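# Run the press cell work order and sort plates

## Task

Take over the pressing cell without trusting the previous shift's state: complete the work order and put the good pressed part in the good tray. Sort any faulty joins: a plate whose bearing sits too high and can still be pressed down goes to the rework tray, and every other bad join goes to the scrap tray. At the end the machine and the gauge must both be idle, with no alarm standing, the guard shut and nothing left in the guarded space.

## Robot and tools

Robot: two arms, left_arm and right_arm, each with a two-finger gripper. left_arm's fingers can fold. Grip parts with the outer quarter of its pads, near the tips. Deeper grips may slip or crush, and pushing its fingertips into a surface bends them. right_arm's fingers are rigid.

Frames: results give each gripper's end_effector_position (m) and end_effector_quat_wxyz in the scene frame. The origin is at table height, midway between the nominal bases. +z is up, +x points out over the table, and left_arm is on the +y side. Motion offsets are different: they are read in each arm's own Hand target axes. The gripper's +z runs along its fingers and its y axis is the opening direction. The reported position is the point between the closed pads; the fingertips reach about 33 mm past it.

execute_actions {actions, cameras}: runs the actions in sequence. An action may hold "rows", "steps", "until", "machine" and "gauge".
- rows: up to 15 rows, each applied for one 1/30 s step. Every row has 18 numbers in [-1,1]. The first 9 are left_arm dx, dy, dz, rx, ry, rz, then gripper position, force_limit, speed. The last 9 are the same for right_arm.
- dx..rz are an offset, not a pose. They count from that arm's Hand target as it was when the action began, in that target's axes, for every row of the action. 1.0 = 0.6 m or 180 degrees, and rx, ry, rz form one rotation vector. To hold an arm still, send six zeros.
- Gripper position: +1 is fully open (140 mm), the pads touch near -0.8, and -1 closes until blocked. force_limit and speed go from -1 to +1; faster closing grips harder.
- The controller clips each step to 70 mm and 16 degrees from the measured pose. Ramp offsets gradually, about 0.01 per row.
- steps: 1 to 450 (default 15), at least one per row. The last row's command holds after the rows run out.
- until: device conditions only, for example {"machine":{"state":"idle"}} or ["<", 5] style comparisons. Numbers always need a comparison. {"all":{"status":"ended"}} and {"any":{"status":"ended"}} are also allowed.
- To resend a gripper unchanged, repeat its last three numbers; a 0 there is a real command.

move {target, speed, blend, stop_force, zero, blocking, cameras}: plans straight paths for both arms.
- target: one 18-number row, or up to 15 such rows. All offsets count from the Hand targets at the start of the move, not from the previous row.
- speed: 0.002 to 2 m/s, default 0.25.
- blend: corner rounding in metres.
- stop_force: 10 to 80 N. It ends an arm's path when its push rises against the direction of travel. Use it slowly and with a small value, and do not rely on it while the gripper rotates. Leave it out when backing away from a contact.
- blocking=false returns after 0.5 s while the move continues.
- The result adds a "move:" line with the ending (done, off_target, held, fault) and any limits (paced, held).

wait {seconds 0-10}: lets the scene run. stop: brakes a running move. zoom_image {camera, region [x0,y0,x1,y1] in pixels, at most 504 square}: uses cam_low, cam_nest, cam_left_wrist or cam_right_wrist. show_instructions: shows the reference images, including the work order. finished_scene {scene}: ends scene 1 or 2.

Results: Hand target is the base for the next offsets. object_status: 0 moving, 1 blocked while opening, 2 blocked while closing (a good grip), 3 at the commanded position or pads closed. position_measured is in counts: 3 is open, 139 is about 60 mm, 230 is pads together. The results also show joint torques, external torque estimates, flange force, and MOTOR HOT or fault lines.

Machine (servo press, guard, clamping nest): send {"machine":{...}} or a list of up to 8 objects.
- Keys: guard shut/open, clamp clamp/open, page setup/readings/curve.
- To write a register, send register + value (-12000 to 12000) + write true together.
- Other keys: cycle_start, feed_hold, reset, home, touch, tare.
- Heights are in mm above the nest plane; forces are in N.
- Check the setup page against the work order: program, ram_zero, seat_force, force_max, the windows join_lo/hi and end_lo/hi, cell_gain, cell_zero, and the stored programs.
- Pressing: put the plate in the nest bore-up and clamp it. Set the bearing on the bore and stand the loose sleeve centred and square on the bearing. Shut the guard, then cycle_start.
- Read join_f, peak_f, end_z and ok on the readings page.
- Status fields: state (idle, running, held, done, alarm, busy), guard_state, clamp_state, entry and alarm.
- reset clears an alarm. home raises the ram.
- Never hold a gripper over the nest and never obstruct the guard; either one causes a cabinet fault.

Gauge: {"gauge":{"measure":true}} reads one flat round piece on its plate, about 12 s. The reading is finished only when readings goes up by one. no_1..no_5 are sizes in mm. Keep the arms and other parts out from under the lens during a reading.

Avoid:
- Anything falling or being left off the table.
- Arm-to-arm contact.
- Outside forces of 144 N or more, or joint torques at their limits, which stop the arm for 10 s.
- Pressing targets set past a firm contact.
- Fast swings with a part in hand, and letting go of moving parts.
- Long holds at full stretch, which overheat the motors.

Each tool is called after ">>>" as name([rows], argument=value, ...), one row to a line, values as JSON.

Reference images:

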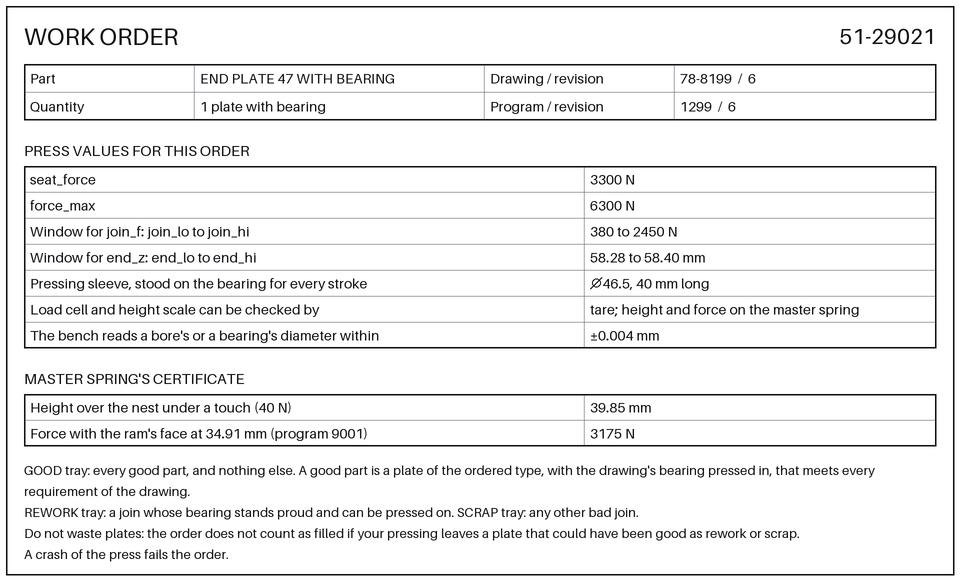

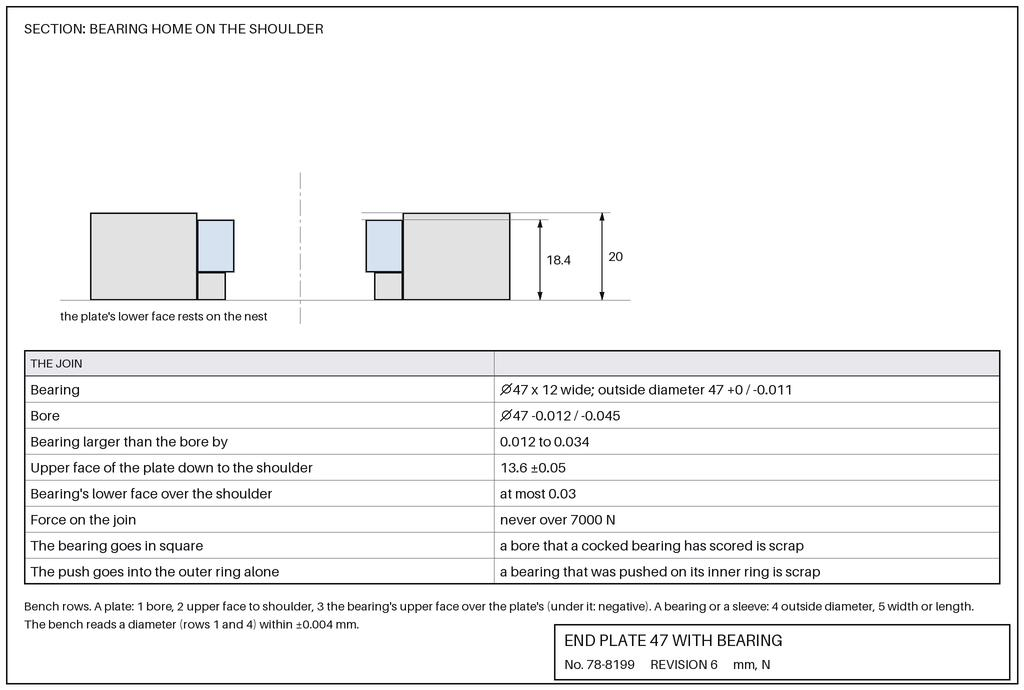

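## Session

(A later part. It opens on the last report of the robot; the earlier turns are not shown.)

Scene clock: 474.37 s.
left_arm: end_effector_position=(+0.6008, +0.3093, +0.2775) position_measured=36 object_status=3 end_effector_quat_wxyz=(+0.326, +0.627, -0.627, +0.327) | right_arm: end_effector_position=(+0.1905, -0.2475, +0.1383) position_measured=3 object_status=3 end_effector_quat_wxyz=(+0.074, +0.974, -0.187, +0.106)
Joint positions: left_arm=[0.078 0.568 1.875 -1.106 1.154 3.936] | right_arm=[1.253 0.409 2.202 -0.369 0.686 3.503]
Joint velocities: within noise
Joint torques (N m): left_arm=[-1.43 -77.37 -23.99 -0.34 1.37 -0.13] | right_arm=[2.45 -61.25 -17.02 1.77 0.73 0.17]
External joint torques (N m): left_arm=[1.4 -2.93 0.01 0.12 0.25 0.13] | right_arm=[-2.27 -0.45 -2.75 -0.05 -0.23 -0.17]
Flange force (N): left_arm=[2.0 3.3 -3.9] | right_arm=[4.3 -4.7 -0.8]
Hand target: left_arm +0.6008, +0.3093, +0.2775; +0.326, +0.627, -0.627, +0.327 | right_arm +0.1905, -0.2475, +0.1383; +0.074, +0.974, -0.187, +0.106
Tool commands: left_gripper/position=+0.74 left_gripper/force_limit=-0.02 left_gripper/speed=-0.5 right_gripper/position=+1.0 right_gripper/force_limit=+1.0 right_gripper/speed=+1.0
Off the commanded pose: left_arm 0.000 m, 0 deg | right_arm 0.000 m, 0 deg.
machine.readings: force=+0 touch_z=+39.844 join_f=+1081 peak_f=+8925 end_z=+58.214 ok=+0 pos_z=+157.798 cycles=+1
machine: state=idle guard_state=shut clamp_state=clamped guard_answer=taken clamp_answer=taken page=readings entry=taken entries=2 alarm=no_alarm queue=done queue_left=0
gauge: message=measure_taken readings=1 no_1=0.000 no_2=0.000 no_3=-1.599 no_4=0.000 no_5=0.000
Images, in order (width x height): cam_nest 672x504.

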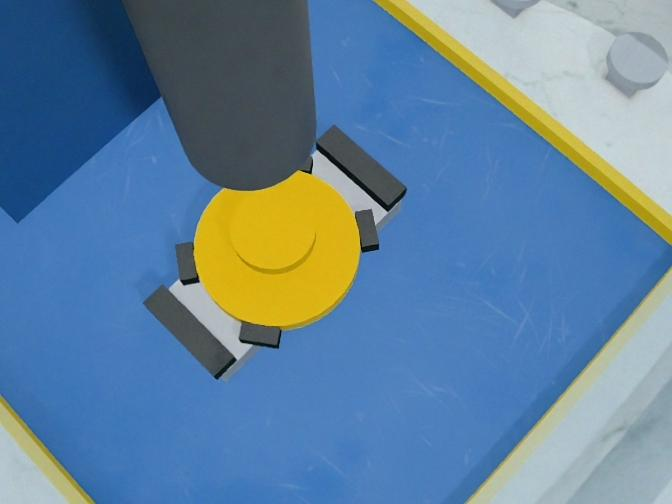

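>>> execute_actions([
  {"machine":[{"register":"program","value":9001,"write":true},{"cycle_start":true}],"steps":450,"until":{"machine":{"state":"done"}}},
], cameras=[])

>>> execute_actions([
  {"machine":{"page":"curve"},"steps":2},
], cameras=[])

>>> execute_actions([
  {"machine":{"page":"setup"},"steps":2},
], cameras=[])

Scene clock: 487.03 s.
left_arm: end_effector_position=(+0.6008, +0.3093, +0.2775) position_measured=36 object_status=3 end_effector_quat_wxyz=(+0.326, +0.627, -0.627, +0.327) | right_arm: end_effector_position=(+0.1905, -0.2475, +0.1383) position_measured=3 object_status=3 end_effector_quat_wxyz=(+0.074, +0.974, -0.187, +0.106)
Joint positions: left_arm=[0.078 0.568 1.875 -1.106 1.154 3.936] | right_arm=[1.253 0.409 2.202 -0.369 0.686 3.503]
Joint velocities: within noise
Joint torques (N m): left_arm=[-2.67 -77.02 -23.74 -0.21 1.39 -0.02] | right_arm=[2.25 -61.24 -16.97 1.77 0.77 0.13]
External joint torques (N m): left_arm=[2.75 -3.25 -0.28 0 0.23 0.02] | right_arm=[-2.06 0.12 -2.59 -0.07 -0.26 -0.12]
Flange force (N): left_arm=[1.4 3.1 -5.7] | right_arm=[3.6 -5.1 0.1]
Hand target: left_arm +0.6008, +0.3093, +0.2775; +0.326, +0.627, -0.627, +0.327 | right_arm +0.1905, -0.2475, +0.1383; +0.074, +0.974, -0.187, +0.106
Tool commands: left_gripper/position=+0.74 left_gripper/force_limit=-0.02 left_gripper/speed=-0.5 right_gripper/position=+1.0 right_gripper/force_limit=+1.0 right_gripper/speed=+1.0
Off the commanded pose: left_arm 0.000 m, 0 deg | right_arm 0.000 m, 0 deg.
machine.readings: force=+0 touch_z=+39.844 join_f=+2977 peak_f=+3176 end_z=+34.908 ok=+0 pos_z=+157.798 cycles=+2
machine: state=done guard_state=shut clamp_state=clamped guard_answer=taken clamp_answer=taken page=readings entry=taken entries=4 alarm=no_alarm queue=done queue_left=0
gauge: message=measure_taken readings=1 no_1=0.000 no_2=0.000 no_3=-1.599 no_4=0.000 no_5=0.000
No camera images: "cameras" was empty.

Scene clock: 487.30 s.
left_arm: end_effector_position=(+0.6008, +0.3093, +0.2775) position_measured=36 object_status=3 end_effector_quat_wxyz=(+0.326, +0.627, -0.627, +0.327) | right_arm: end_effector_position=(+0.1905, -0.2475, +0.1383) position_measured=3 object_status=3 end_effector_quat_wxyz=(+0.074, +0.974, -0.187, +0.106)
Joint positions: left_arm=[0.078 0.568 1.875 -1.106 1.154 3.936] | right_arm=[1.253 0.409 2.202 -0.369 0.686 3.503]
Joint velocities: within noise
Joint torques (N m): left_arm=[-1.94 -77.46 -23.86 -0.27 1.42 -0.09] | right_arm=[2.31 -61.56 -16.72 1.78 0.77 0.21]
External joint torques (N m): left_arm=[2.17 -2.63 -0.05 0.06 0.2 0.09] | right_arm=[-2.28 0.12 -2.95 -0.08 -0.27 -0.2]
Flange force (N): left_arm=[1.1 2.9 -4.5] | right_arm=[4.1 -5.8 0.0]
Hand target: left_arm +0.6008, +0.3093, +0.2775; +0.326, +0.627, -0.627, +0.327 | right_arm +0.1905, -0.2475, +0.1383; +0.074, +0.974, -0.187, +0.106
Tool commands: left_gripper/position=+0.74 left_gripper/force_limit=-0.02 left_gripper/speed=-0.5 right_gripper/position=+1.0 right_gripper/force_limit=+1.0 right_gripper/speed=+1.0
Off the commanded pose: left_arm 0.000 m, 0 deg | right_arm 0.000 m, 0 deg.
machine.curve: curve1_z=+40.910 curve1_f=+3 curve2_z=+40.053 curve2_f=-4 curve3_z=+39.196 curve3_f=+461 curve4_z=+38.339 curve4_f=+1005 curve5_z=+37.481 curve5_f=+1544 curve6_z=+36.624 curve6_f=+2086 curve7_z=+35.767 curve7_f=+2620 curve8_z=+34.910 curve8_f=+3175
machine: state=done guard_state=shut clamp_state=clamped guard_answer=taken clamp_answer=taken page=curve entry=taken entries=4 alarm=no_alarm queue=done queue_left=0
gauge: message=measure_taken readings=1 no_1=0.000 no_2=0.000 no_3=-1.599 no_4=0.000 no_5=0.000
No camera images: "cameras" was empty.

Scene clock: 487.57 s.
left_arm: end_effector_position=(+0.6008, +0.3093, +0.2775) position_measured=36 object_status=3 end_effector_quat_wxyz=(+0.326, +0.627, -0.627, +0.327) | right_arm: end_effector_position=(+0.1905, -0.2475, +0.1383) position_measured=3 object_status=3 end_effector_quat_wxyz=(+0.074, +0.974, -0.187, +0.106)
Joint positions: left_arm=[0.078 0.568 1.875 -1.106 1.154 3.936] | right_arm=[1.253 0.409 2.202 -0.369 0.686 3.503]
Joint velocities: within noise
Joint torques (N m): left_arm=[-2.59 -77.98 -23.98 -0.3 1.41 -0.1] | right_arm=[2.4 -61.24 -16.99 1.78 0.74 0.17]
External joint torques (N m): left_arm=[2.7 -2.17 -0.06 0.1 0.21 0.1] | right_arm=[-2.21 0.26 -2.55 -0.08 -0.23 -0.16]
Flange force (N): left_arm=[0.1 2.5 -4.9] | right_arm=[3.9 -5.2 0.4]
Hand target: left_arm +0.6008, +0.3093, +0.2775; +0.326, +0.627, -0.627, +0.327 | right_arm +0.1905, -0.2475, +0.1383; +0.074, +0.974, -0.187, +0.106
Tool commands: left_gripper/position=+0.74 left_gripper/force_limit=-0.02 left_gripper/speed=-0.5 right_gripper/position=+1.0 right_gripper/force_limit=+1.0 right_gripper/speed=+1.0
Off the commanded pose: left_arm 0.000 m, 0 deg | right_arm 0.000 m, 0 deg.
machine.setup: program=+9001 ram_zero=+162.202 seat_force=+3300 force_max=+6300 join_lo=+380 join_hi=+2450 end_lo=+58.280 end_hi=+58.400 cell_gain=+2.088 cell_zero=+80 program_revision=+1 program_top=+34.910 stored1_number=+6425 stored1_revision=+4 stored2_number=+9001 stored2_revision=+1 stored3_number=+1392 stored3_revision=+5 stored4_number=+1299 stored4_revision=+6 stored5_number=+6082 stored5_revision=+2
machine: state=done guard_state=shut clamp_state=clamped guard_answer=taken clamp_answer=taken page=setup entry=taken entries=4 alarm=no_alarm queue=done queue_left=0
gauge: message=measure_taken readings=1 no_1=0.000 no_2=0.000 no_3=-1.599 no_4=0.000 no_5=0.000
No camera images: "cameras" was empty.

>>> execute_actions([
  {"machine":[{"page":"readings","register":"program","value":1299,"write":true},{"guard":"open"},{"clamp":"open"}],"steps":150,"until":{"machine":{"queue":"done"}}},
], cameras=["cam_nest"])

>>> move([
  [0.09,0,0.3507,0,0,0,0.74,-0.02,-0.5,0,0,0,0,0,0,1,1,1],
  [0.0905,0,0.55,0,0,0,0.74,-0.02,-0.5,0,0,0,0,0,0,1,1,1],
], speed=[0.25,0.12], blend=[0.02,0], cameras=["cam_left_wrist","cam_nest"])

>>> execute_actions([
  {"rows":[[0,0,0,0,0,0,-1,-0.02,-1,0,0,0,0,0,0,1,1,1]],"steps":55},
], cameras=["cam_left_wrist","cam_low"])

Scene clock: 509.13 s.
left_arm: end_effector_position=(+0.6008, +0.3093, +0.2775) position_measured=36 object_status=3 end_effector_quat_wxyz=(+0.326, +0.627, -0.627, +0.327) | right_arm: end_effector_position=(+0.1905, -0.2475, +0.1383) position_measured=3 object_status=3 end_effector_quat_wxyz=(+0.074, +0.974, -0.187, +0.106)
Joint positions: left_arm=[0.078 0.568 1.875 -1.106 1.154 3.936] | right_arm=[1.253 0.409 2.202 -0.369 0.686 3.503]
Joint velocities: within noise
Joint torques (N m): left_arm=[-2.14 -77.72 -23.81 -0.31 1.36 -0.09] | right_arm=[2.04 -61.31 -16.91 1.79 0.76 0.18]
External joint torques (N m): left_arm=[2.09 -2.39 -0.12 0.09 0.26 0.08] | right_arm=[-1.87 0.28 -2.62 -0.09 -0.25 -0.18]
Flange force (N): left_arm=[0.9 2.5 -4.4] | right_arm=[3.2 -5.3 0.2]
Hand target: left_arm +0.6008, +0.3093, +0.2775; +0.326, +0.627, -0.627, +0.327 | right_arm +0.1905, -0.2475, +0.1383; +0.074, +0.974, -0.187, +0.106
Tool commands: left_gripper/position=+0.74 left_gripper/force_limit=-0.02 left_gripper/speed=-0.5 right_gripper/position=+1.0 right_gripper/force_limit=+1.0 right_gripper/speed=+1.0
Off the commanded pose: left_arm 0.000 m, 0 deg | right_arm 0.000 m, 0 deg.
machine.readings: force=+0 touch_z=+39.844 join_f=+2977 peak_f=+3176 end_z=+34.908 ok=+0 pos_z=+157.798 cycles=+2
machine: state=idle guard_state=open clamp_state=open guard_answer=taken clamp_answer=taken page=readings entry=taken entries=5 alarm=no_alarm queue=done queue_left=0
gauge: message=measure_taken readings=1 no_1=0.000 no_2=0.000 no_3=-1.599 no_4=0.000 no_5=0.000
Images, in order (width x height): cam_nest 672x504.

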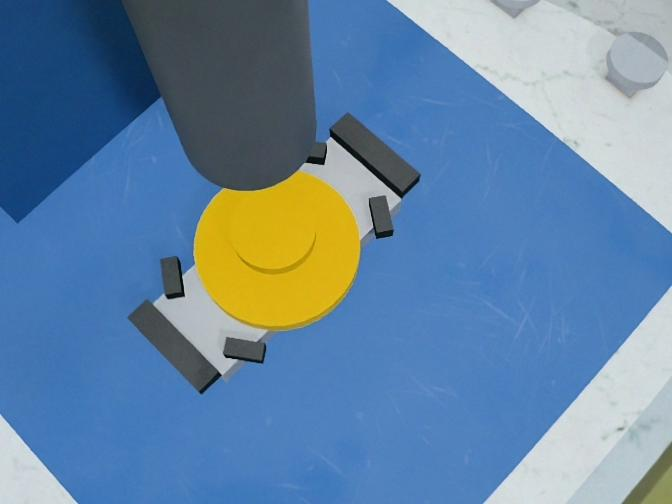

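Scene clock: 511.33 s.
left_arm: end_effector_position=(+0.6012, +0.0077, +0.1328) position_measured=36 object_status=3 end_effector_quat_wxyz=(+0.326, +0.627, -0.627, +0.327) | right_arm: end_effector_position=(+0.1905, -0.2475, +0.1383) position_measured=3 object_status=3 end_effector_quat_wxyz=(+0.074, +0.974, -0.187, +0.106)
Joint positions: left_arm=[-0.346 0.796 1.82 -1.521 0.876 4.056] | right_arm=[1.253 0.409 2.202 -0.369 0.686 3.503]
Joint velocities: within noise
Joint torques (N m): left_arm=[-2.17 -90.11 -17.98 -0.93 1.57 -0.06] | right_arm=[2.4 -61.5 -16.81 1.75 0.78 0.17]
External joint torques (N m): left_arm=[1.89 -2.47 -0.21 -0.03 0.23 0.06] | right_arm=[-2.27 0.6 -2.81 -0.04 -0.27 -0.16]
Flange force (N): left_arm=[1.0 0.7 -4.5] | right_arm=[3.8 -6.1 0.8]
Hand target: left_arm +0.6012, +0.0078, +0.1328; +0.326, +0.627, -0.627, +0.327 | right_arm +0.1905, -0.2475, +0.1383; +0.074, +0.974, -0.187, +0.106
Off the commanded pose: left_arm 0.000 m, 0 deg | right_arm 0.000 m, 0 deg.
machine.readings: force=+0 touch_z=+39.844 join_f=+2977 peak_f=+3176 end_z=+34.908 ok=+0 pos_z=+157.798 cycles=+2
machine: state=idle guard_state=open clamp_state=open guard_answer=taken clamp_answer=taken page=readings entry=taken entries=5 alarm=no_alarm queue=done queue_left=0
gauge: message=measure_taken readings=1 no_1=0.000 no_2=0.000 no_3=-1.599 no_4=0.000 no_5=0.000
move: done
camera_calibration:
cam_left_wrist: T_world_to_cam=[[-0.99992, -0.0124629, 0.00208246, 0.608499], [-0.0114688, 0.826, -0.563554, 0.0776529], [0.00530339, -0.563533, -0.826077, 0.254234], [0, 0, 0, 1]] pos_world=[0.607993, 0.0867112, 0.252511]
Images, in order (width x height): cam_nest 672x504, cam_left_wrist 672x504.

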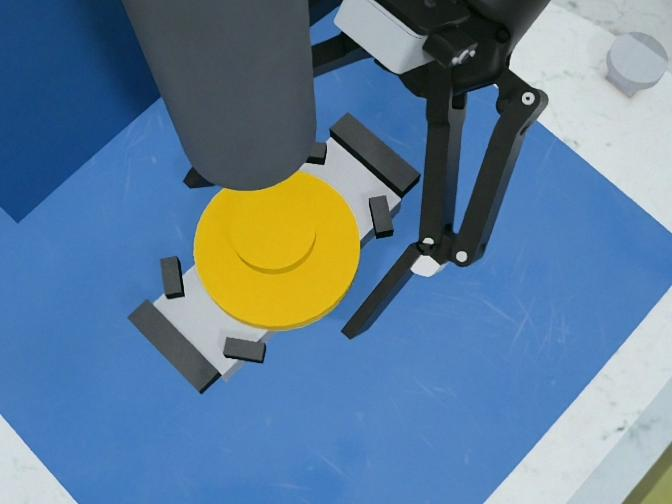

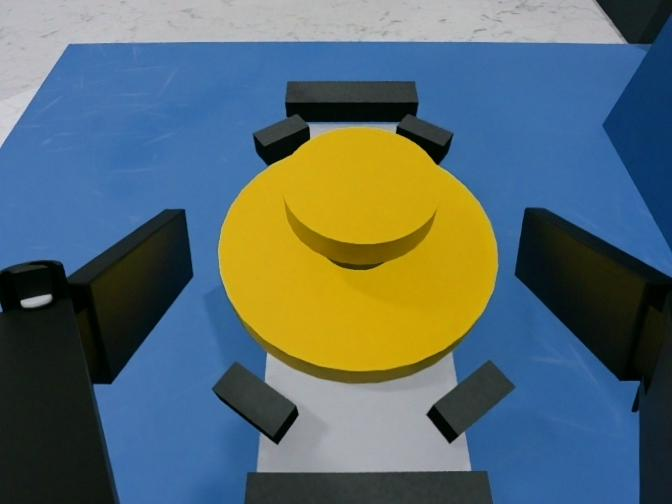

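Scene clock: 513.37 s.
left_arm: end_effector_position=(+0.6012, +0.0078, +0.1328) position_measured=83 object_status=2 end_effector_quat_wxyz=(+0.326, +0.627, -0.627, +0.327) | right_arm: end_effector_position=(+0.1905, -0.2475, +0.1383) position_measured=3 object_status=3 end_effector_quat_wxyz=(+0.074, +0.974, -0.187, +0.106)
Joint positions: left_arm=[-0.346 0.796 1.82 -1.521 0.876 4.056] | right_arm=[1.253 0.409 2.202 -0.369 0.686 3.503]
Joint velocities: within noise
Joint torques (N m): left_arm=[-4.95 -85.49 -18.63 -1.26 0.26 -0.06] | right_arm=[2.28 -61.08 -16.85 1.77 0.73 0.18]
External joint torques (N m): left_arm=[4.83 -7.21 0.45 0.29 1.56 0.06] | right_arm=[-2.23 -0.33 -2.85 -0.06 -0.22 -0.17]
Flange force (N): left_arm=[3.3 3.5 -14.1] | right_arm=[4.2 -5.1 -0.7]
Hand target: left_arm +0.6012, +0.0078, +0.1328; +0.326, +0.627, -0.627, +0.327 | right_arm +0.1905, -0.2475, +0.1383; +0.074, +0.974, -0.187, +0.106
Off the commanded pose: left_arm 0.000 m, 0 deg | right_arm 0.000 m, 0 deg.
machine.readings: force=+0 touch_z=+39.844 join_f=+2977 peak_f=+3176 end_z=+34.908 ok=+0 pos_z=+157.798 cycles=+2
machine: state=idle guard_state=open clamp_state=open guard_answer=taken clamp_answer=taken page=readings entry=taken entries=5 alarm=no_alarm queue=done queue_left=0
gauge: message=measure_taken readings=1 no_1=0.000 no_2=0.000 no_3=-1.599 no_4=0.000 no_5=0.000
camera_calibration:
cam_left_wrist: T_world_to_cam=[[-0.999919, -0.0125452, 0.00213924, 0.608492], [-0.0115688, 0.825999, -0.563553, 0.0777137], [0.00530287, -0.563532, -0.826077, 0.254234], [0, 0, 0, 1]] pos_world=[0.607993, 0.0867112, 0.252511]
Images, in order (width x height): cam_low 672x504, cam_left_wrist 672x504.

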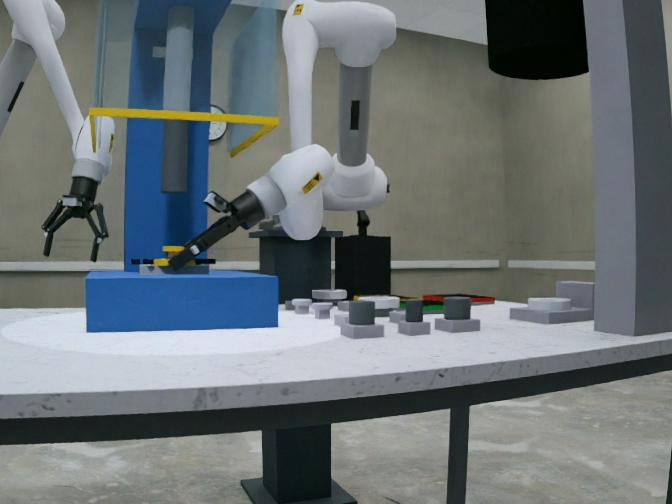

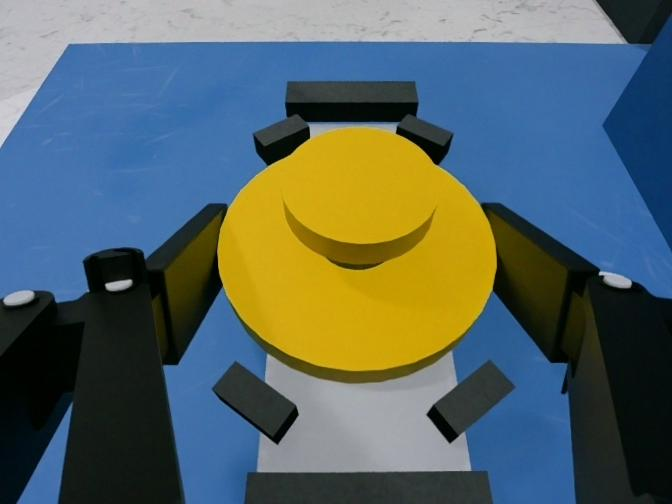

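>>> move([
  [0.0956,0,-0.067,0,0,0,-1,-0.02,-1,0,0,0,0,0,0,1,1,1],
  [-0.0932,-0.05,-0.4233,0,0,0,-1,-0.02,-1,0,0,0,0,0,0,1,1,1],
  [-0.4162,-0.3292,-0.6147,0.4095,0,-0.287,-1,-0.02,-1,0,0,0,0,0,0,1,1,1],
], speed=[0.15,0.25,0.25], blend=[0.02,0.04,0], cameras=["cam_left_wrist","cam_low"])

>>> move([
  [-0.1092,0,0.0765,0,0,0,-1,-0.02,-1,0,0,0,0,0,0,1,1,1],
], speed=0.12, cameras=["cam_left_wrist","cam_low"])

>>> zoom_image(camera="cam_low", region=[330, 260, 480, 345])

Scene clock: 537.23 s.
left_arm: end_effector_position=(+0.7985, +0.4532, +0.1400) position_measured=83 object_status=2 end_effector_quat_wxyz=(+0.000, +0.887, +0.001, +0.462) | right_arm: end_effector_position=(+0.1905, -0.2475, +0.1383) position_measured=3 object_status=3 end_effector_quat_wxyz=(+0.074, +0.974, -0.187, +0.106)
Joint positions: left_arm=[-0.122 0.703 2.044 -3.346 0.571 4.807] | right_arm=[1.253 0.409 2.202 -0.369 0.686 3.503]
Joint velocities: within noise
Joint torques (N m): left_arm=[-1.88 -91.17 -22.42 -1.39 4.26 -0.09] | right_arm=[2.42 -61.17 -16.91 1.76 0.72 0.23]
External joint torques (N m): left_arm=[1.78 4.67 3.25 -0.11 -2 0.09] | right_arm=[-2.22 0.11 -2.66 -0.05 -0.21 -0.22]
Flange force (N): left_arm=[-3.6 -2.8 2.2] | right_arm=[4.0 -5.3 -0.1]
Hand target: left_arm +0.7985, +0.4532, +0.1399; +0.000, +0.887, +0.001, +0.462 | right_arm +0.1905, -0.2475, +0.1383; +0.074, +0.974, -0.187, +0.106
Off the commanded pose: left_arm 0.000 m, 0 deg | right_arm 0.000 m, 0 deg.
machine.readings: force=+0 touch_z=+39.844 join_f=+2977 peak_f=+3176 end_z=+34.908 ok=+0 pos_z=+157.798 cycles=+2
machine: state=idle guard_state=open clamp_state=open guard_answer=taken clamp_answer=taken page=readings entry=taken entries=5 alarm=no_alarm queue=done queue_left=0
gauge: message=measure_taken readings=1 no_1=0.000 no_2=0.000 no_3=-1.599 no_4=0.000 no_5=0.000
move: done
camera_calibration:
cam_left_wrist: T_world_to_cam=[[0.0127546, -0.999909, 0.00448256, 0.449914], [-0.825547, -0.0130597, -0.564183, 0.746369], [0.56419, 0.00349535, -0.825638, -0.193134], [0, 0, 0, 1]] pos_world=[0.719388, 0.460295, 0.259613]
Images, in order (width x height): cam_low 672x504, cam_left_wrist 672x504.

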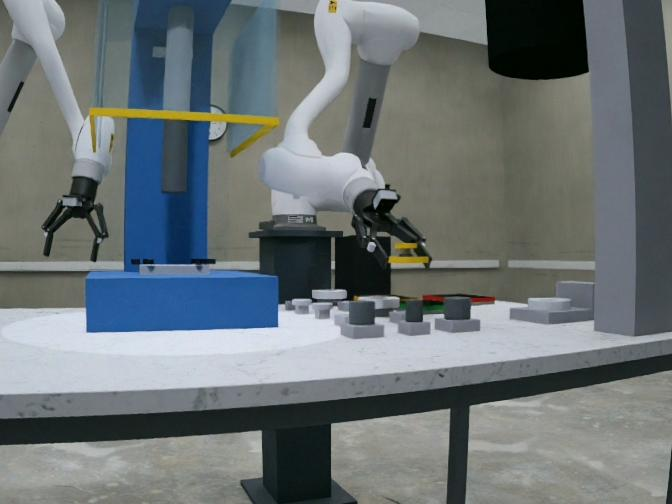

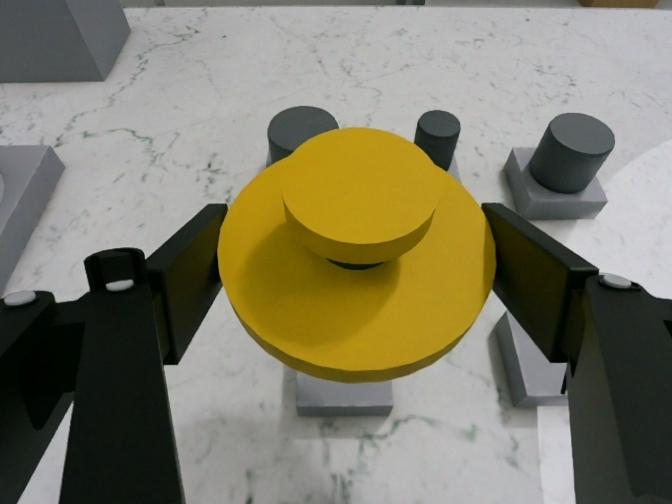

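Scene clock: 538.20 s.
left_arm: end_effector_position=(+0.7987, +0.4531, +0.0600) position_measured=83 object_status=2 end_effector_quat_wxyz=(+0.000, +0.887, +0.000, +0.462) | right_arm: end_effector_position=(+0.1905, -0.2475, +0.1383) position_measured=3 object_status=3 end_effector_quat_wxyz=(+0.074, +0.974, -0.187, +0.106)
Joint positions: left_arm=[-0.122 0.839 2.022 -3.316 0.684 4.77] | right_arm=[1.253 0.409 2.202 -0.369 0.686 3.503]
Joint velocities: within noise
Joint torques (N m): left_arm=[-2.05 -97.04 -17.69 -1.02 4.26 -0.1] | right_arm=[2.78 -61.42 -16.88 1.77 0.76 0.23]
External joint torques (N m): left_arm=[1.82 4.98 3.25 -0.05 -1.99 0.1] | right_arm=[-2.57 0 -2.79 -0.06 -0.26 -0.22]
Flange force (N): left_arm=[-4.1 -3.0 2.2] | right_arm=[4.7 -5.4 0.0]
Hand target: left_arm +0.7986, +0.4532, +0.0599; +0.000, +0.887, +0.001, +0.462 | right_arm +0.1905, -0.2475, +0.1383; +0.074, +0.974, -0.187, +0.106
Off the commanded pose: left_arm 0.000 m, 0 deg | right_arm 0.000 m, 0 deg.
machine.readings: force=+0 touch_z=+39.844 join_f=+2977 peak_f=+3176 end_z=+34.908 ok=+0 pos_z=+157.798 cycles=+2
machine: state=idle guard_state=open clamp_state=open guard_answer=taken clamp_answer=taken page=readings entry=taken entries=5 alarm=no_alarm queue=done queue_left=0
gauge: message=measure_taken readings=1 no_1=0.000 no_2=0.000 no_3=-1.599 no_4=0.000 no_5=0.000
move: done
camera_calibration:
cam_left_wrist: T_world_to_cam=[[0.012697, -0.999909, 0.00456664, 0.450096], [-0.825469, -0.0130591, -0.564297, 0.701361], [0.564305, 0.00339523, -0.82556, -0.259348], [0, 0, 0, 1]] pos_world=[0.719588, 0.460095, 0.179613]
Images, in order (width x height): cam_low 672x504, cam_left_wrist 672x504.

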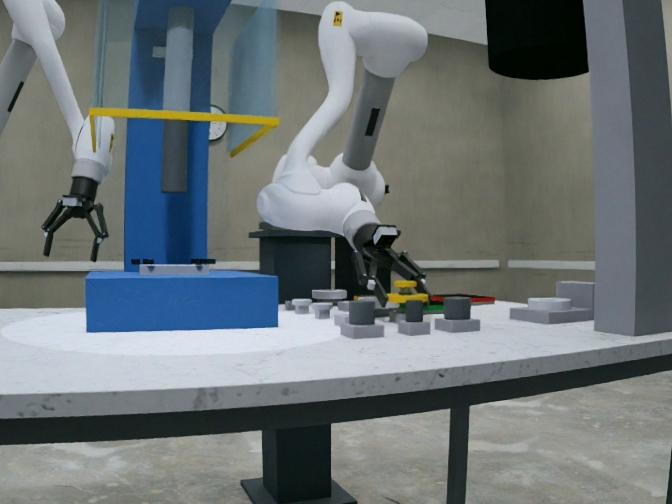

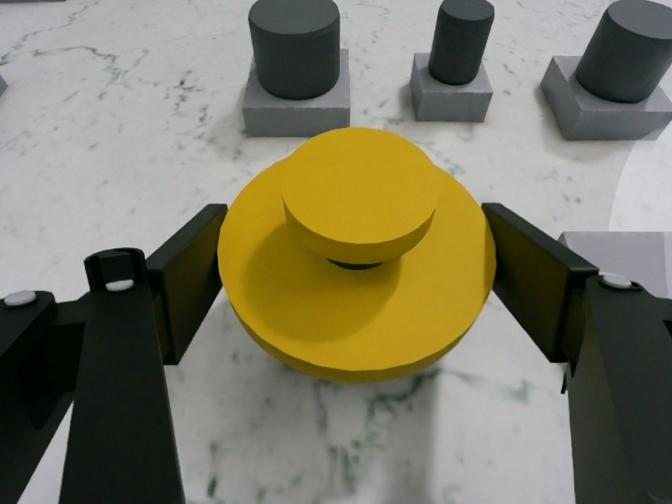

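Scaled by 3.360 from the camera's 672x504 image, which has a finer 960x720 frame.

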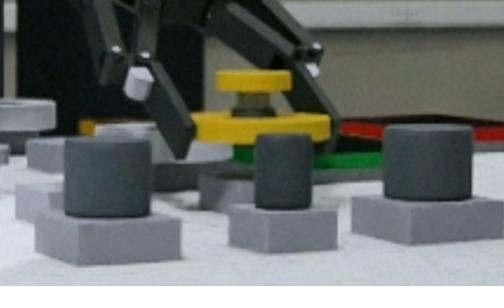

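>>> move(target=[-0.0437,0,0.0306,0,0,0,-1,-0.02,-1,0,0,0,0,0,0,1,1,1], speed=0.025, stop_force=12, cameras=["cam_low"])

>>> zoom_image(camera="cam_low", region=[330, 260, 480, 345])

Scene clock: 546.27 s.
left_arm: end_effector_position=(+0.7989, +0.4531, +0.0345) position_measured=83 object_status=2 end_effector_quat_wxyz=(+0.000, +0.887, +0.001, +0.463) | right_arm: end_effector_position=(+0.1905, -0.2475, +0.1383) position_measured=3 object_status=3 end_effector_quat_wxyz=(+0.074, +0.974, -0.187, +0.106)
Joint positions: left_arm=[-0.122 0.883 2.011 -3.31 0.717 4.761] | right_arm=[1.253 0.409 2.202 -0.369 0.686 3.503]
Joint velocities: within noise
Joint torques (N m): left_arm=[-3.32 -82.33 -5.97 -0.95 -1.28 -0.11] | right_arm=[2.03 -61.16 -16.99 1.78 0.72 0.17]
External joint torques (N m): left_arm=[3.33 -11.5 -7.3 -0.02 3.57 0.11] | right_arm=[-1.84 -0.08 -2.59 -0.07 -0.21 -0.17]
Flange force (N): left_arm=[12.6 -4.7 -3.1] | right_arm=[3.4 -4.8 -0.4]
Hand target: left_arm +0.7989, +0.4532, +0.0345; +0.000, +0.887, +0.001, +0.463 (not the last commanded pose) | right_arm +0.1905, -0.2475, +0.1383; +0.074, +0.974, -0.187, +0.106
Off the commanded pose: left_arm 0.007 m, 0 deg | right_arm 0.000 m, 0 deg.
machine.readings: force=+0 touch_z=+39.844 join_f=+2977 peak_f=+3176 end_z=+34.908 ok=+0 pos_z=+157.798 cycles=+2
machine: state=idle guard_state=open clamp_state=open guard_answer=taken clamp_answer=taken page=readings entry=taken entries=5 alarm=no_alarm queue=done queue_left=0
gauge: message=measure_taken readings=1 no_1=0.000 no_2=0.000 no_3=-1.599 no_4=0.000 no_5=0.000
move: contact (left_arm)
Images, in order (width x height): cam_low 672x504.

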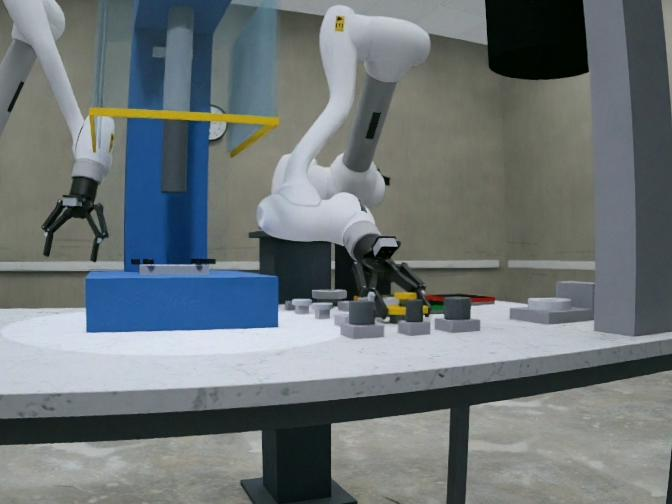

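Scaled by 3.360 from the camera's 672x504 image, which has a finer 960x720 frame.

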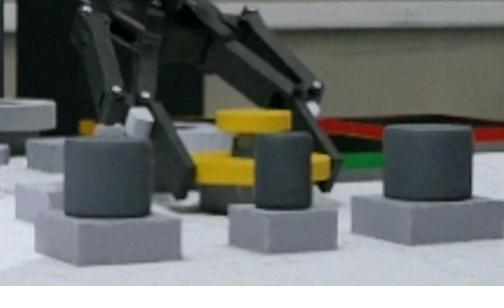

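>>> execute_actions([
  {"rows":[[0.001,0,-0.0007,0,0,0,-1,-0.02,-1,0,0,0,0,0,0,1,1,1]],"steps":8},
  {"rows":[[0,0,0,0,0,0,0.74,-0.02,-0.5,0,0,0,0,0,0,1,1,1]],"steps":22},
], cameras=[])

>>> move([
  [0,0,-0.1667,0,0,0,0.74,-0.02,-0.5,0,0,0,0,0,0,1,1,1],
  [0.2368,-0.0333,-0.288,0,0,0,0.74,-0.02,-0.5,0,0,0,0,0,0,1,1,1],
  [0.3302,-0.2783,-0.0095,0.4095,0,-0.287,0.74,-0.02,-0.5,0,0,0,0,0,0,1,1,1],
], speed=[0.12,0.25,0.25], blend=[0.02,0.04,0], cameras=["cam_left_wrist","cam_low"])

Scene clock: 580.53 s.
left_arm: end_effector_position=(+0.7989, +0.4532, +0.0353) position_measured=36 object_status=3 end_effector_quat_wxyz=(+0.000, +0.887, +0.001, +0.463) | right_arm: end_effector_position=(+0.1905, -0.2475, +0.1383) position_measured=3 object_status=3 end_effector_quat_wxyz=(+0.074, +0.974, -0.187, +0.106)
Joint positions: left_arm=[-0.122 0.882 2.011 -3.31 0.716 4.762] | right_arm=[1.253 0.409 2.202 -0.369 0.686 3.503]
Joint velocities: within noise
Joint torques (N m): left_arm=[-2.03 -91.26 -12.69 -1.05 2.09 -0.09] | right_arm=[2.53 -61.65 -16.91 1.8 0.75 0.14]
External joint torques (N m): left_arm=[1.98 -2.41 -0.55 0.09 0.18 0.09] | right_arm=[-2.4 0.48 -2.7 -0.09 -0.24 -0.13]
External joint torques at the end of the 1st action: left_arm=[2.23 3.96 2.9 0.07 -1.77 0.14] | right_arm=[-2.49 0 -2.75 -0.05 -0.26 -0.19]
Flange force (N): left_arm=[3.2 -3.3 -1.9] | right_arm=[4.1 -5.7 0.8]
Flange force at the end of the 1st action (N): left_arm=[-3.1 -3.9 1.2] | right_arm=[4.5 -5.3 0.0]
Hand target: left_arm +0.7989, +0.4532, +0.0352; +0.000, +0.887, +0.001, +0.463 | right_arm +0.1905, -0.2475, +0.1383; +0.074, +0.974, -0.187, +0.106
Off the commanded pose: left_arm 0.000 m, 0 deg | right_arm 0.000 m, 0 deg.
machine.readings: force=+0 touch_z=+39.844 join_f=+2977 peak_f=+3176 end_z=+34.908 ok=+0 pos_z=+157.798 cycles=+2
machine: state=idle guard_state=open clamp_state=open guard_answer=taken clamp_answer=taken page=readings entry=taken entries=5 alarm=no_alarm queue=done queue_left=0
gauge: message=measure_taken readings=1 no_1=0.000 no_2=0.000 no_3=-1.599 no_4=0.000 no_5=0.000
No camera images: "cameras" was empty.

Scene clock: 585.50 s.
left_arm: end_effector_position=(+0.9074, +0.6204, +0.2009) position_measured=36 object_status=3 end_effector_quat_wxyz=(-0.326, +0.627, +0.628, +0.327) | right_arm: end_effector_position=(+0.1905, -0.2475, +0.1383) position_measured=3 object_status=3 end_effector_quat_wxyz=(+0.074, +0.974, -0.187, +0.106)
Joint positions: left_arm=[-0.175 1.037 1.094 -5.327 1.393 5.718] | right_arm=[1.253 0.409 2.202 -0.369 0.686 3.503]
Joint velocities: within noise
Joint torques (N m): left_arm=[-2.43 -125.76 -37.43 3.86 1.02 -0.09] | right_arm=[2.53 -61 -16.86 1.77 0.76 0.17]
External joint torques (N m): left_arm=[2.35 -0.76 0.41 0.13 0.19 0.09] | right_arm=[-2.37 -0.4 -2.81 -0.06 -0.25 -0.17]
Flange force (N): left_arm=[2.2 -1.8 1.6] | right_arm=[4.5 -4.9 -0.7]
Hand target: left_arm +0.9074, +0.6204, +0.2009; -0.326, +0.627, +0.628, +0.327 | right_arm +0.1905, -0.2475, +0.1383; +0.074, +0.974, -0.187, +0.106
Off the commanded pose: left_arm 0.000 m, 0 deg | right_arm 0.000 m, 0 deg.
machine.readings: force=+0 touch_z=+39.844 join_f=+2977 peak_f=+3176 end_z=+34.908 ok=+0 pos_z=+157.798 cycles=+2
machine: state=idle guard_state=open clamp_state=open guard_answer=taken clamp_answer=taken page=readings entry=taken entries=5 alarm=no_alarm queue=done queue_left=0
gauge: message=measure_taken readings=1 no_1=0.000 no_2=0.000 no_3=-1.599 no_4=0.000 no_5=0.000
move: done
camera_calibration:
cam_left_wrist: T_world_to_cam=[[0.999897, 0.0129919, 0.00606439, -0.909092], [0.0141537, -0.82689, -0.562186, 0.615395], [-0.0022893, 0.562214, -0.826989, -0.0372027], [0, 0, 0, 1]] pos_world=[0.900204, 0.54159, 0.320713]
Images, in order (width x height): cam_low 672x504, cam_left_wrist 672x504.

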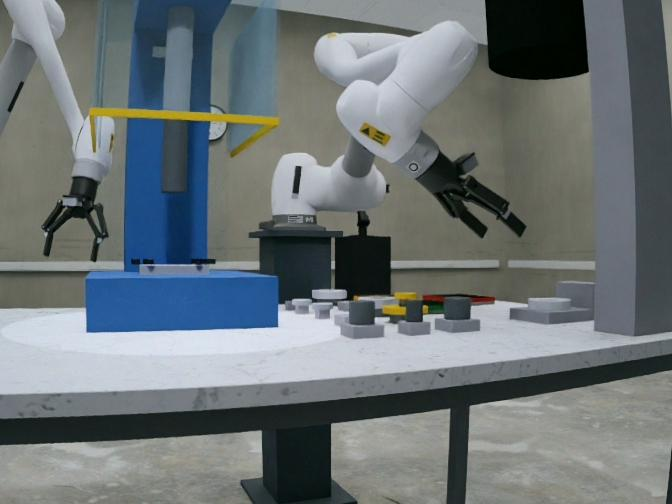

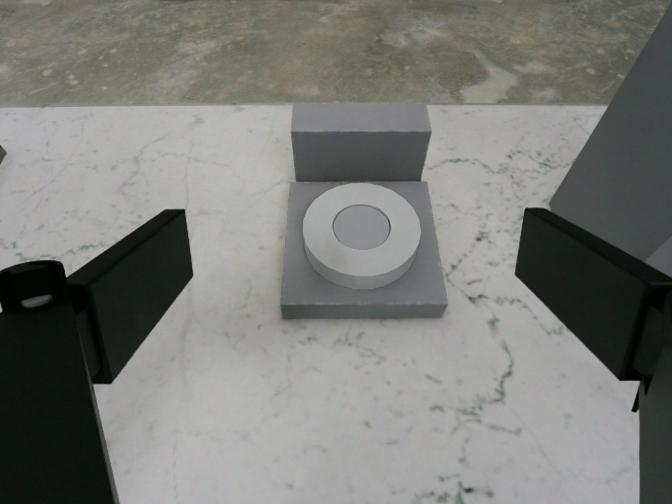

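>>> move([
  [-0.0712,0.016,0.1508,0,0,0,0.74,-0.02,-0.5,0,0,0,0,0,0,1,1,1],
], speed=0.15, cameras=["cam_left_wrist"])

Scene clock: 607.97 s.
left_arm: end_effector_position=(+0.9172, +0.6700, +0.1140) position_measured=36 object_status=3 end_effector_quat_wxyz=(-0.326, +0.627, +0.628, +0.327) | right_arm: end_effector_position=(+0.1905, -0.2475, +0.1383) position_measured=3 object_status=3 end_effector_quat_wxyz=(+0.074, +0.974, -0.187, +0.106)
Joint positions: left_arm=[-0.125 1.131 1.076 -5.29 1.316 5.677] | right_arm=[1.253 0.409 2.202 -0.369 0.686 3.503]
Joint velocities: within noise
Joint torques (N m): left_arm=[-2.35 -128.44 -36.19 3.62 1.09 -0.11] | right_arm=[2.28 -61.33 -16.82 1.76 0.73 0.2]
External joint torques (N m): left_arm=[2.19 -1.58 0.49 0.09 0.2 0.11] | right_arm=[-2.16 0.34 -2.79 -0.06 -0.22 -0.2]
Flange force (N): left_arm=[3.1 -3.3 0.9] | right_arm=[3.8 -5.7 0.3]
Hand target: left_arm +0.9171, +0.6699, +0.1139; -0.326, +0.627, +0.628, +0.327 | right_arm +0.1905, -0.2475, +0.1383; +0.074, +0.974, -0.187, +0.106
Off the commanded pose: left_arm 0.000 m, 0 deg | right_arm 0.000 m, 0 deg.
machine.readings: force=+0 touch_z=+39.844 join_f=+2977 peak_f=+3176 end_z=+34.908 ok=+0 pos_z=+157.798 cycles=+2
machine: state=idle guard_state=open clamp_state=open guard_answer=taken clamp_answer=taken page=readings entry=taken entries=5 alarm=no_alarm queue=done queue_left=0
gauge: message=measure_taken readings=1 no_1=0.000 no_2=0.000 no_3=-1.599 no_4=0.000 no_5=0.000
move: done
camera_calibration:
cam_left_wrist: T_world_to_cam=[[0.999896, 0.013017, 0.00620293, -0.919054], [0.0142523, -0.82689, -0.562183, 0.607269], [-0.00218878, 0.562213, -0.826989, -0.137105], [0, 0, 0, 1]] pos_world=[0.910004, 0.59119, 0.233713]
Images, in order (width x height): cam_left_wrist 672x504.

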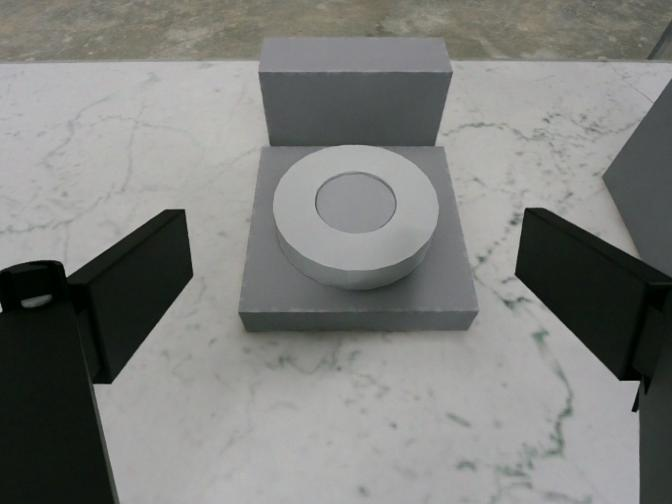

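>>> move([
  [0,0,0.161,0,0,0,0.74,-0.02,-0.5,0,0,0,0,0,0,1,1,1],
], speed=0.05, stop_force=12, cameras=["cam_left_wrist"])

>>> execute_actions([
  {"rows":[[0,0,0,0,0,0,-1,-0.02,-1,0,0,0,0,0,0,1,1,1]],"steps":60},
], cameras=["cam_left_wrist"])

Scene clock: 617.93 s.
left_arm: end_effector_position=(+0.9172, +0.7490, +0.0584) position_measured=36 object_status=3 end_effector_quat_wxyz=(-0.326, +0.627, +0.628, +0.327) | right_arm: end_effector_position=(+0.1905, -0.2475, +0.1383) position_measured=3 object_status=3 end_effector_quat_wxyz=(+0.074, +0.974, -0.187, +0.106)
Joint positions: left_arm=[-0.047 1.187 1.075 -5.237 1.235 5.662] | right_arm=[1.253 0.409 2.202 -0.369 0.686 3.503]
Joint velocities: within noise
Joint torques (N m): left_arm=[-2.56 -129.89 -35.02 3.42 1.11 -0.11] | right_arm=[2.25 -61.27 -16.97 1.75 0.77 0.16]
External joint torques (N m): left_arm=[2.33 -1.38 0.34 -0.01 0.21 0.11] | right_arm=[-2.09 -0.17 -2.72 -0.04 -0.27 -0.16]
Flange force (N): left_arm=[2.9 -2.5 0.8] | right_arm=[3.8 -5.0 -0.4]
Hand target: left_arm +0.9172, +0.7489, +0.0584; -0.326, +0.627, +0.628, +0.327 | right_arm +0.1905, -0.2475, +0.1383; +0.074, +0.974, -0.187, +0.106
Off the commanded pose: left_arm 0.000 m, 0 deg | right_arm 0.000 m, 0 deg.
machine.readings: force=+0 touch_z=+39.844 join_f=+2977 peak_f=+3176 end_z=+34.908 ok=+0 pos_z=+157.798 cycles=+2
machine: state=idle guard_state=open clamp_state=open guard_answer=taken clamp_answer=taken page=readings entry=taken entries=5 alarm=no_alarm queue=done queue_left=0
gauge: message=measure_taken readings=1 no_1=0.000 no_2=0.000 no_3=-1.599 no_4=0.000 no_5=0.000
move: done
camera_calibration:
cam_left_wrist: T_world_to_cam=[[0.999896, 0.0130739, 0.00612076, -0.919763], [0.0142532, -0.826889, -0.562185, 0.641474], [-0.00228878, 0.562213, -0.826989, -0.227383], [0, 0, 0, 1]] pos_world=[0.910004, 0.67029, 0.178213]
Images, in order (width x height): cam_left_wrist 672x504.

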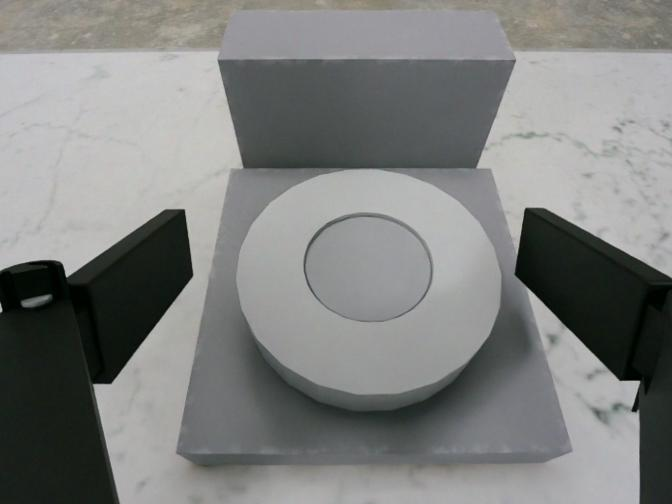

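Scene clock: 620.13 s.
left_arm: end_effector_position=(+0.9172, +0.7489, +0.0584) position_measured=84 object_status=2 end_effector_quat_wxyz=(-0.326, +0.627, +0.628, +0.327) | right_arm: end_effector_position=(+0.1905, -0.2475, +0.1383) position_measured=3 object_status=3 end_effector_quat_wxyz=(+0.074, +0.974, -0.187, +0.106)
Joint positions: left_arm=[-0.047 1.186 1.075 -5.237 1.235 5.662] | right_arm=[1.253 0.409 2.202 -0.369 0.686 3.503]
Joint velocities: within noise
Joint torques (N m): left_arm=[0.51 -123.89 -32.65 2.75 0.21 -0.17] | right_arm=[2.19 -61.19 -16.84 1.84 0.78 0.18]
External joint torques (N m): left_arm=[-0.73 -7.68 -2.15 0.69 1.12 0.16] | right_arm=[-2.02 0.08 -2.77 -0.13 -0.27 -0.17]
Flange force (N): left_arm=[6.4 -2.8 -5.7] | right_arm=[3.6 -5.3 0.0]
Hand target: left_arm +0.9172, +0.7489, +0.0584; -0.326, +0.627, +0.628, +0.327 | right_arm +0.1905, -0.2475, +0.1383; +0.074, +0.974, -0.187, +0.106
Off the commanded pose: left_arm 0.000 m, 0 deg | right_arm 0.000 m, 0 deg.
machine.readings: force=+0 touch_z=+39.844 join_f=+2977 peak_f=+3176 end_z=+34.908 ok=+0 pos_z=+157.798 cycles=+2
machine: state=idle guard_state=open clamp_state=open guard_answer=taken clamp_answer=taken page=readings entry=taken entries=5 alarm=no_alarm queue=done queue_left=0
gauge: message=measure_taken readings=1 no_1=0.000 no_2=0.000 no_3=-1.599 no_4=0.000 no_5=0.000
camera_calibration:
cam_left_wrist: T_world_to_cam=[[0.999897, 0.0129919, 0.00606439, -0.919697], [0.0141537, -0.82689, -0.562186, 0.6414], [-0.0022893, 0.562214, -0.826989, -0.227271], [0, 0, 0, 1]] pos_world=[0.910004, 0.67009, 0.178213]
Images, in order (width x height): cam_left_wrist 672x504.

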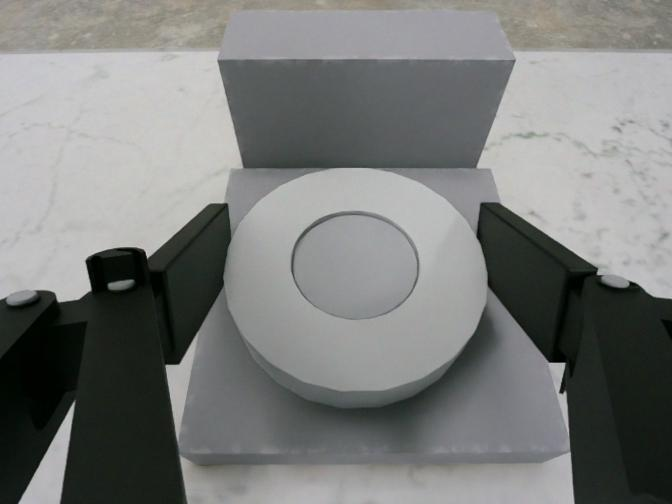

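>>> move([
  [0.0547,0,-0.0383,0,0,0,-1,-0.02,-1,0,0,0,0,0,0,1,1,1],
  [0.07,0,-0.3117,0,0,0,-1,-0.02,-1,0,0,0,0,0,0,1,1,1],
  [0.1053,-0.5283,-0.3772,0,0,0,-1,-0.02,-1,0,0,0,0,0,0,1,1,1],
], speed=[0.08,0.2,0.25], blend=[0.01,0.03,0], cameras=["cam_left_wrist"])

Scene clock: 633.57 s.
left_arm: end_effector_position=(+0.5999, +0.5997, +0.2394) position_measured=84 object_status=2 end_effector_quat_wxyz=(-0.326, +0.627, +0.628, +0.327) | right_arm: end_effector_position=(+0.1905, -0.2475, +0.1383) position_measured=3 object_status=3 end_effector_quat_wxyz=(+0.074, +0.974, -0.187, +0.106)
Joint positions: left_arm=[-0.284 0.634 1.849 -5.316 1.257 5.373] | right_arm=[1.253 0.409 2.202 -0.369 0.686 3.503]
Joint velocities: within noise
Joint torques (N m): left_arm=[-2.52 -90.24 -29.25 3.37 2.46 -0.16] | right_arm=[2.36 -61.21 -16.92 1.8 0.79 0.14]
External joint torques (N m): left_arm=[2.52 0.21 1.33 -0.53 -0.65 0.16] | right_arm=[-2.36 0.17 -2.74 -0.09 -0.29 -0.14]
Flange force (N): left_arm=[1.8 -1.6 3.7] | right_arm=[4.1 -5.4 0.3]
Hand target: left_arm +0.5999, +0.5997, +0.2394; -0.326, +0.627, +0.628, +0.327 | right_arm +0.1905, -0.2475, +0.1383; +0.074, +0.974, -0.187, +0.106
Off the commanded pose: left_arm 0.000 m, 0 deg | right_arm 0.000 m, 0 deg.
machine.readings: force=+0 touch_z=+39.844 join_f=+2977 peak_f=+3176 end_z=+34.908 ok=+0 pos_z=+157.798 cycles=+2
machine: state=idle guard_state=open clamp_state=open guard_answer=taken clamp_answer=taken page=readings entry=taken entries=5 alarm=no_alarm queue=done queue_left=0
gauge: message=measure_taken readings=1 no_1=0.000 no_2=0.000 no_3=-1.599 no_4=0.000 no_5=0.000
move: done
camera_calibration:
cam_left_wrist: T_world_to_cam=[[0.999897, 0.0129923, 0.00606306, -0.601588], [0.0141533, -0.826922, -0.562139, 0.624274], [-0.00228978, 0.562167, -0.827021, 0.00560634], [0, 0, 0, 1]] pos_world=[0.592704, 0.52089, 0.359213]
Images, in order (width x height): cam_left_wrist 672x504.

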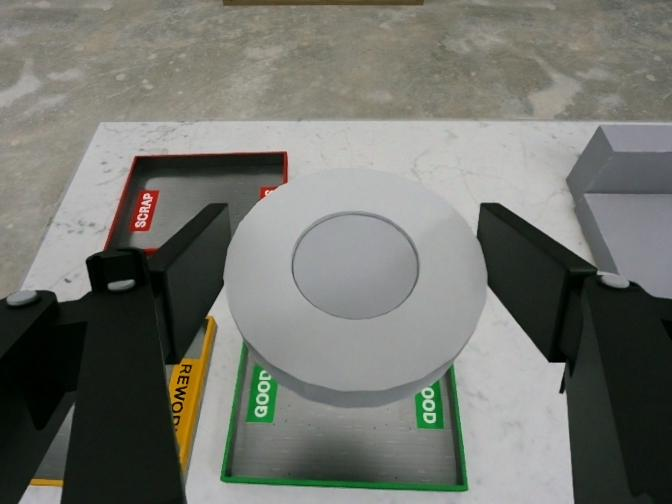

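>>> move([
  [0.056,-0.2533,0.3685,0,0,0,-1,-0.02,-1,0,0,0,0,0,0,1,1,1],
], speed=0.2, cameras=["cam_left_wrist","cam_low"])

Scene clock: 653.37 s.
left_arm: end_effector_position=(+0.4480, +0.7998, +0.1395) position_measured=84 object_status=2 end_effector_quat_wxyz=(-0.325, +0.627, +0.628, +0.327) | right_arm: end_effector_position=(+0.1905, -0.2475, +0.1383) position_measured=3 object_status=3 end_effector_quat_wxyz=(+0.074, +0.974, -0.187, +0.106)
Joint positions: left_arm=[-0.003 0.652 2.199 -4.924 0.992 5.059] | right_arm=[1.253 0.409 2.202 -0.369 0.686 3.503]
Joint velocities: within noise
Joint torques (N m): left_arm=[-2.07 -78.13 -16.38 1.2 3.03 -0.11] | right_arm=[2.51 -61.47 -16.9 1.79 0.73 0.16]
External joint torques (N m): left_arm=[2.12 -1.22 0.45 -0.29 -0.89 0.11] | right_arm=[-2.39 -0.01 -2.86 -0.07 -0.23 -0.15]
Flange force (N): left_arm=[4.4 -1.3 1.6] | right_arm=[4.3 -5.5 -0.2]
Hand target: left_arm +0.4480, +0.7998, +0.1395; -0.326, +0.627, +0.628, +0.327 | right_arm +0.1905, -0.2475, +0.1383; +0.074, +0.974, -0.187, +0.106
Off the commanded pose: left_arm 0.000 m, 0 deg | right_arm 0.000 m, 0 deg.
machine.readings: force=+0 touch_z=+39.844 join_f=+2977 peak_f=+3176 end_z=+34.908 ok=+0 pos_z=+157.798 cycles=+2
machine: state=idle guard_state=open clamp_state=open guard_answer=taken clamp_answer=taken page=readings entry=taken entries=5 alarm=no_alarm queue=done queue_left=0
gauge: message=measure_taken readings=1 no_1=0.000 no_2=0.000 no_3=-1.599 no_4=0.000 no_5=0.000
move: done
camera_calibration:
cam_left_wrist: T_world_to_cam=[[0.999897, 0.0129353, 0.00614679, -0.451679], [0.0141531, -0.826891, -0.562185, 0.735723], [-0.0021893, 0.562214, -0.826989, -0.189937], [0, 0, 0, 1]] pos_world=[0.440804, 0.72099, 0.259313]
Images, in order (width x height): cam_low 672x504, cam_left_wrist 672x504.

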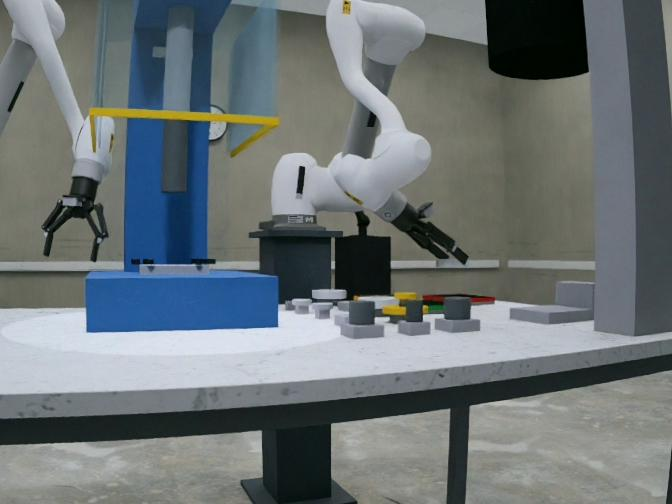

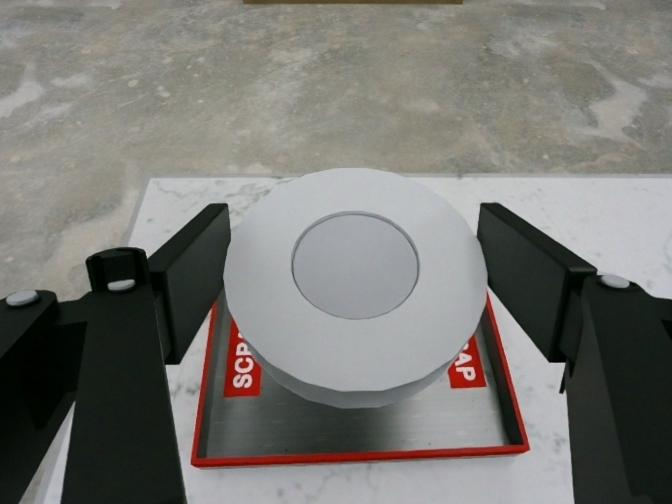

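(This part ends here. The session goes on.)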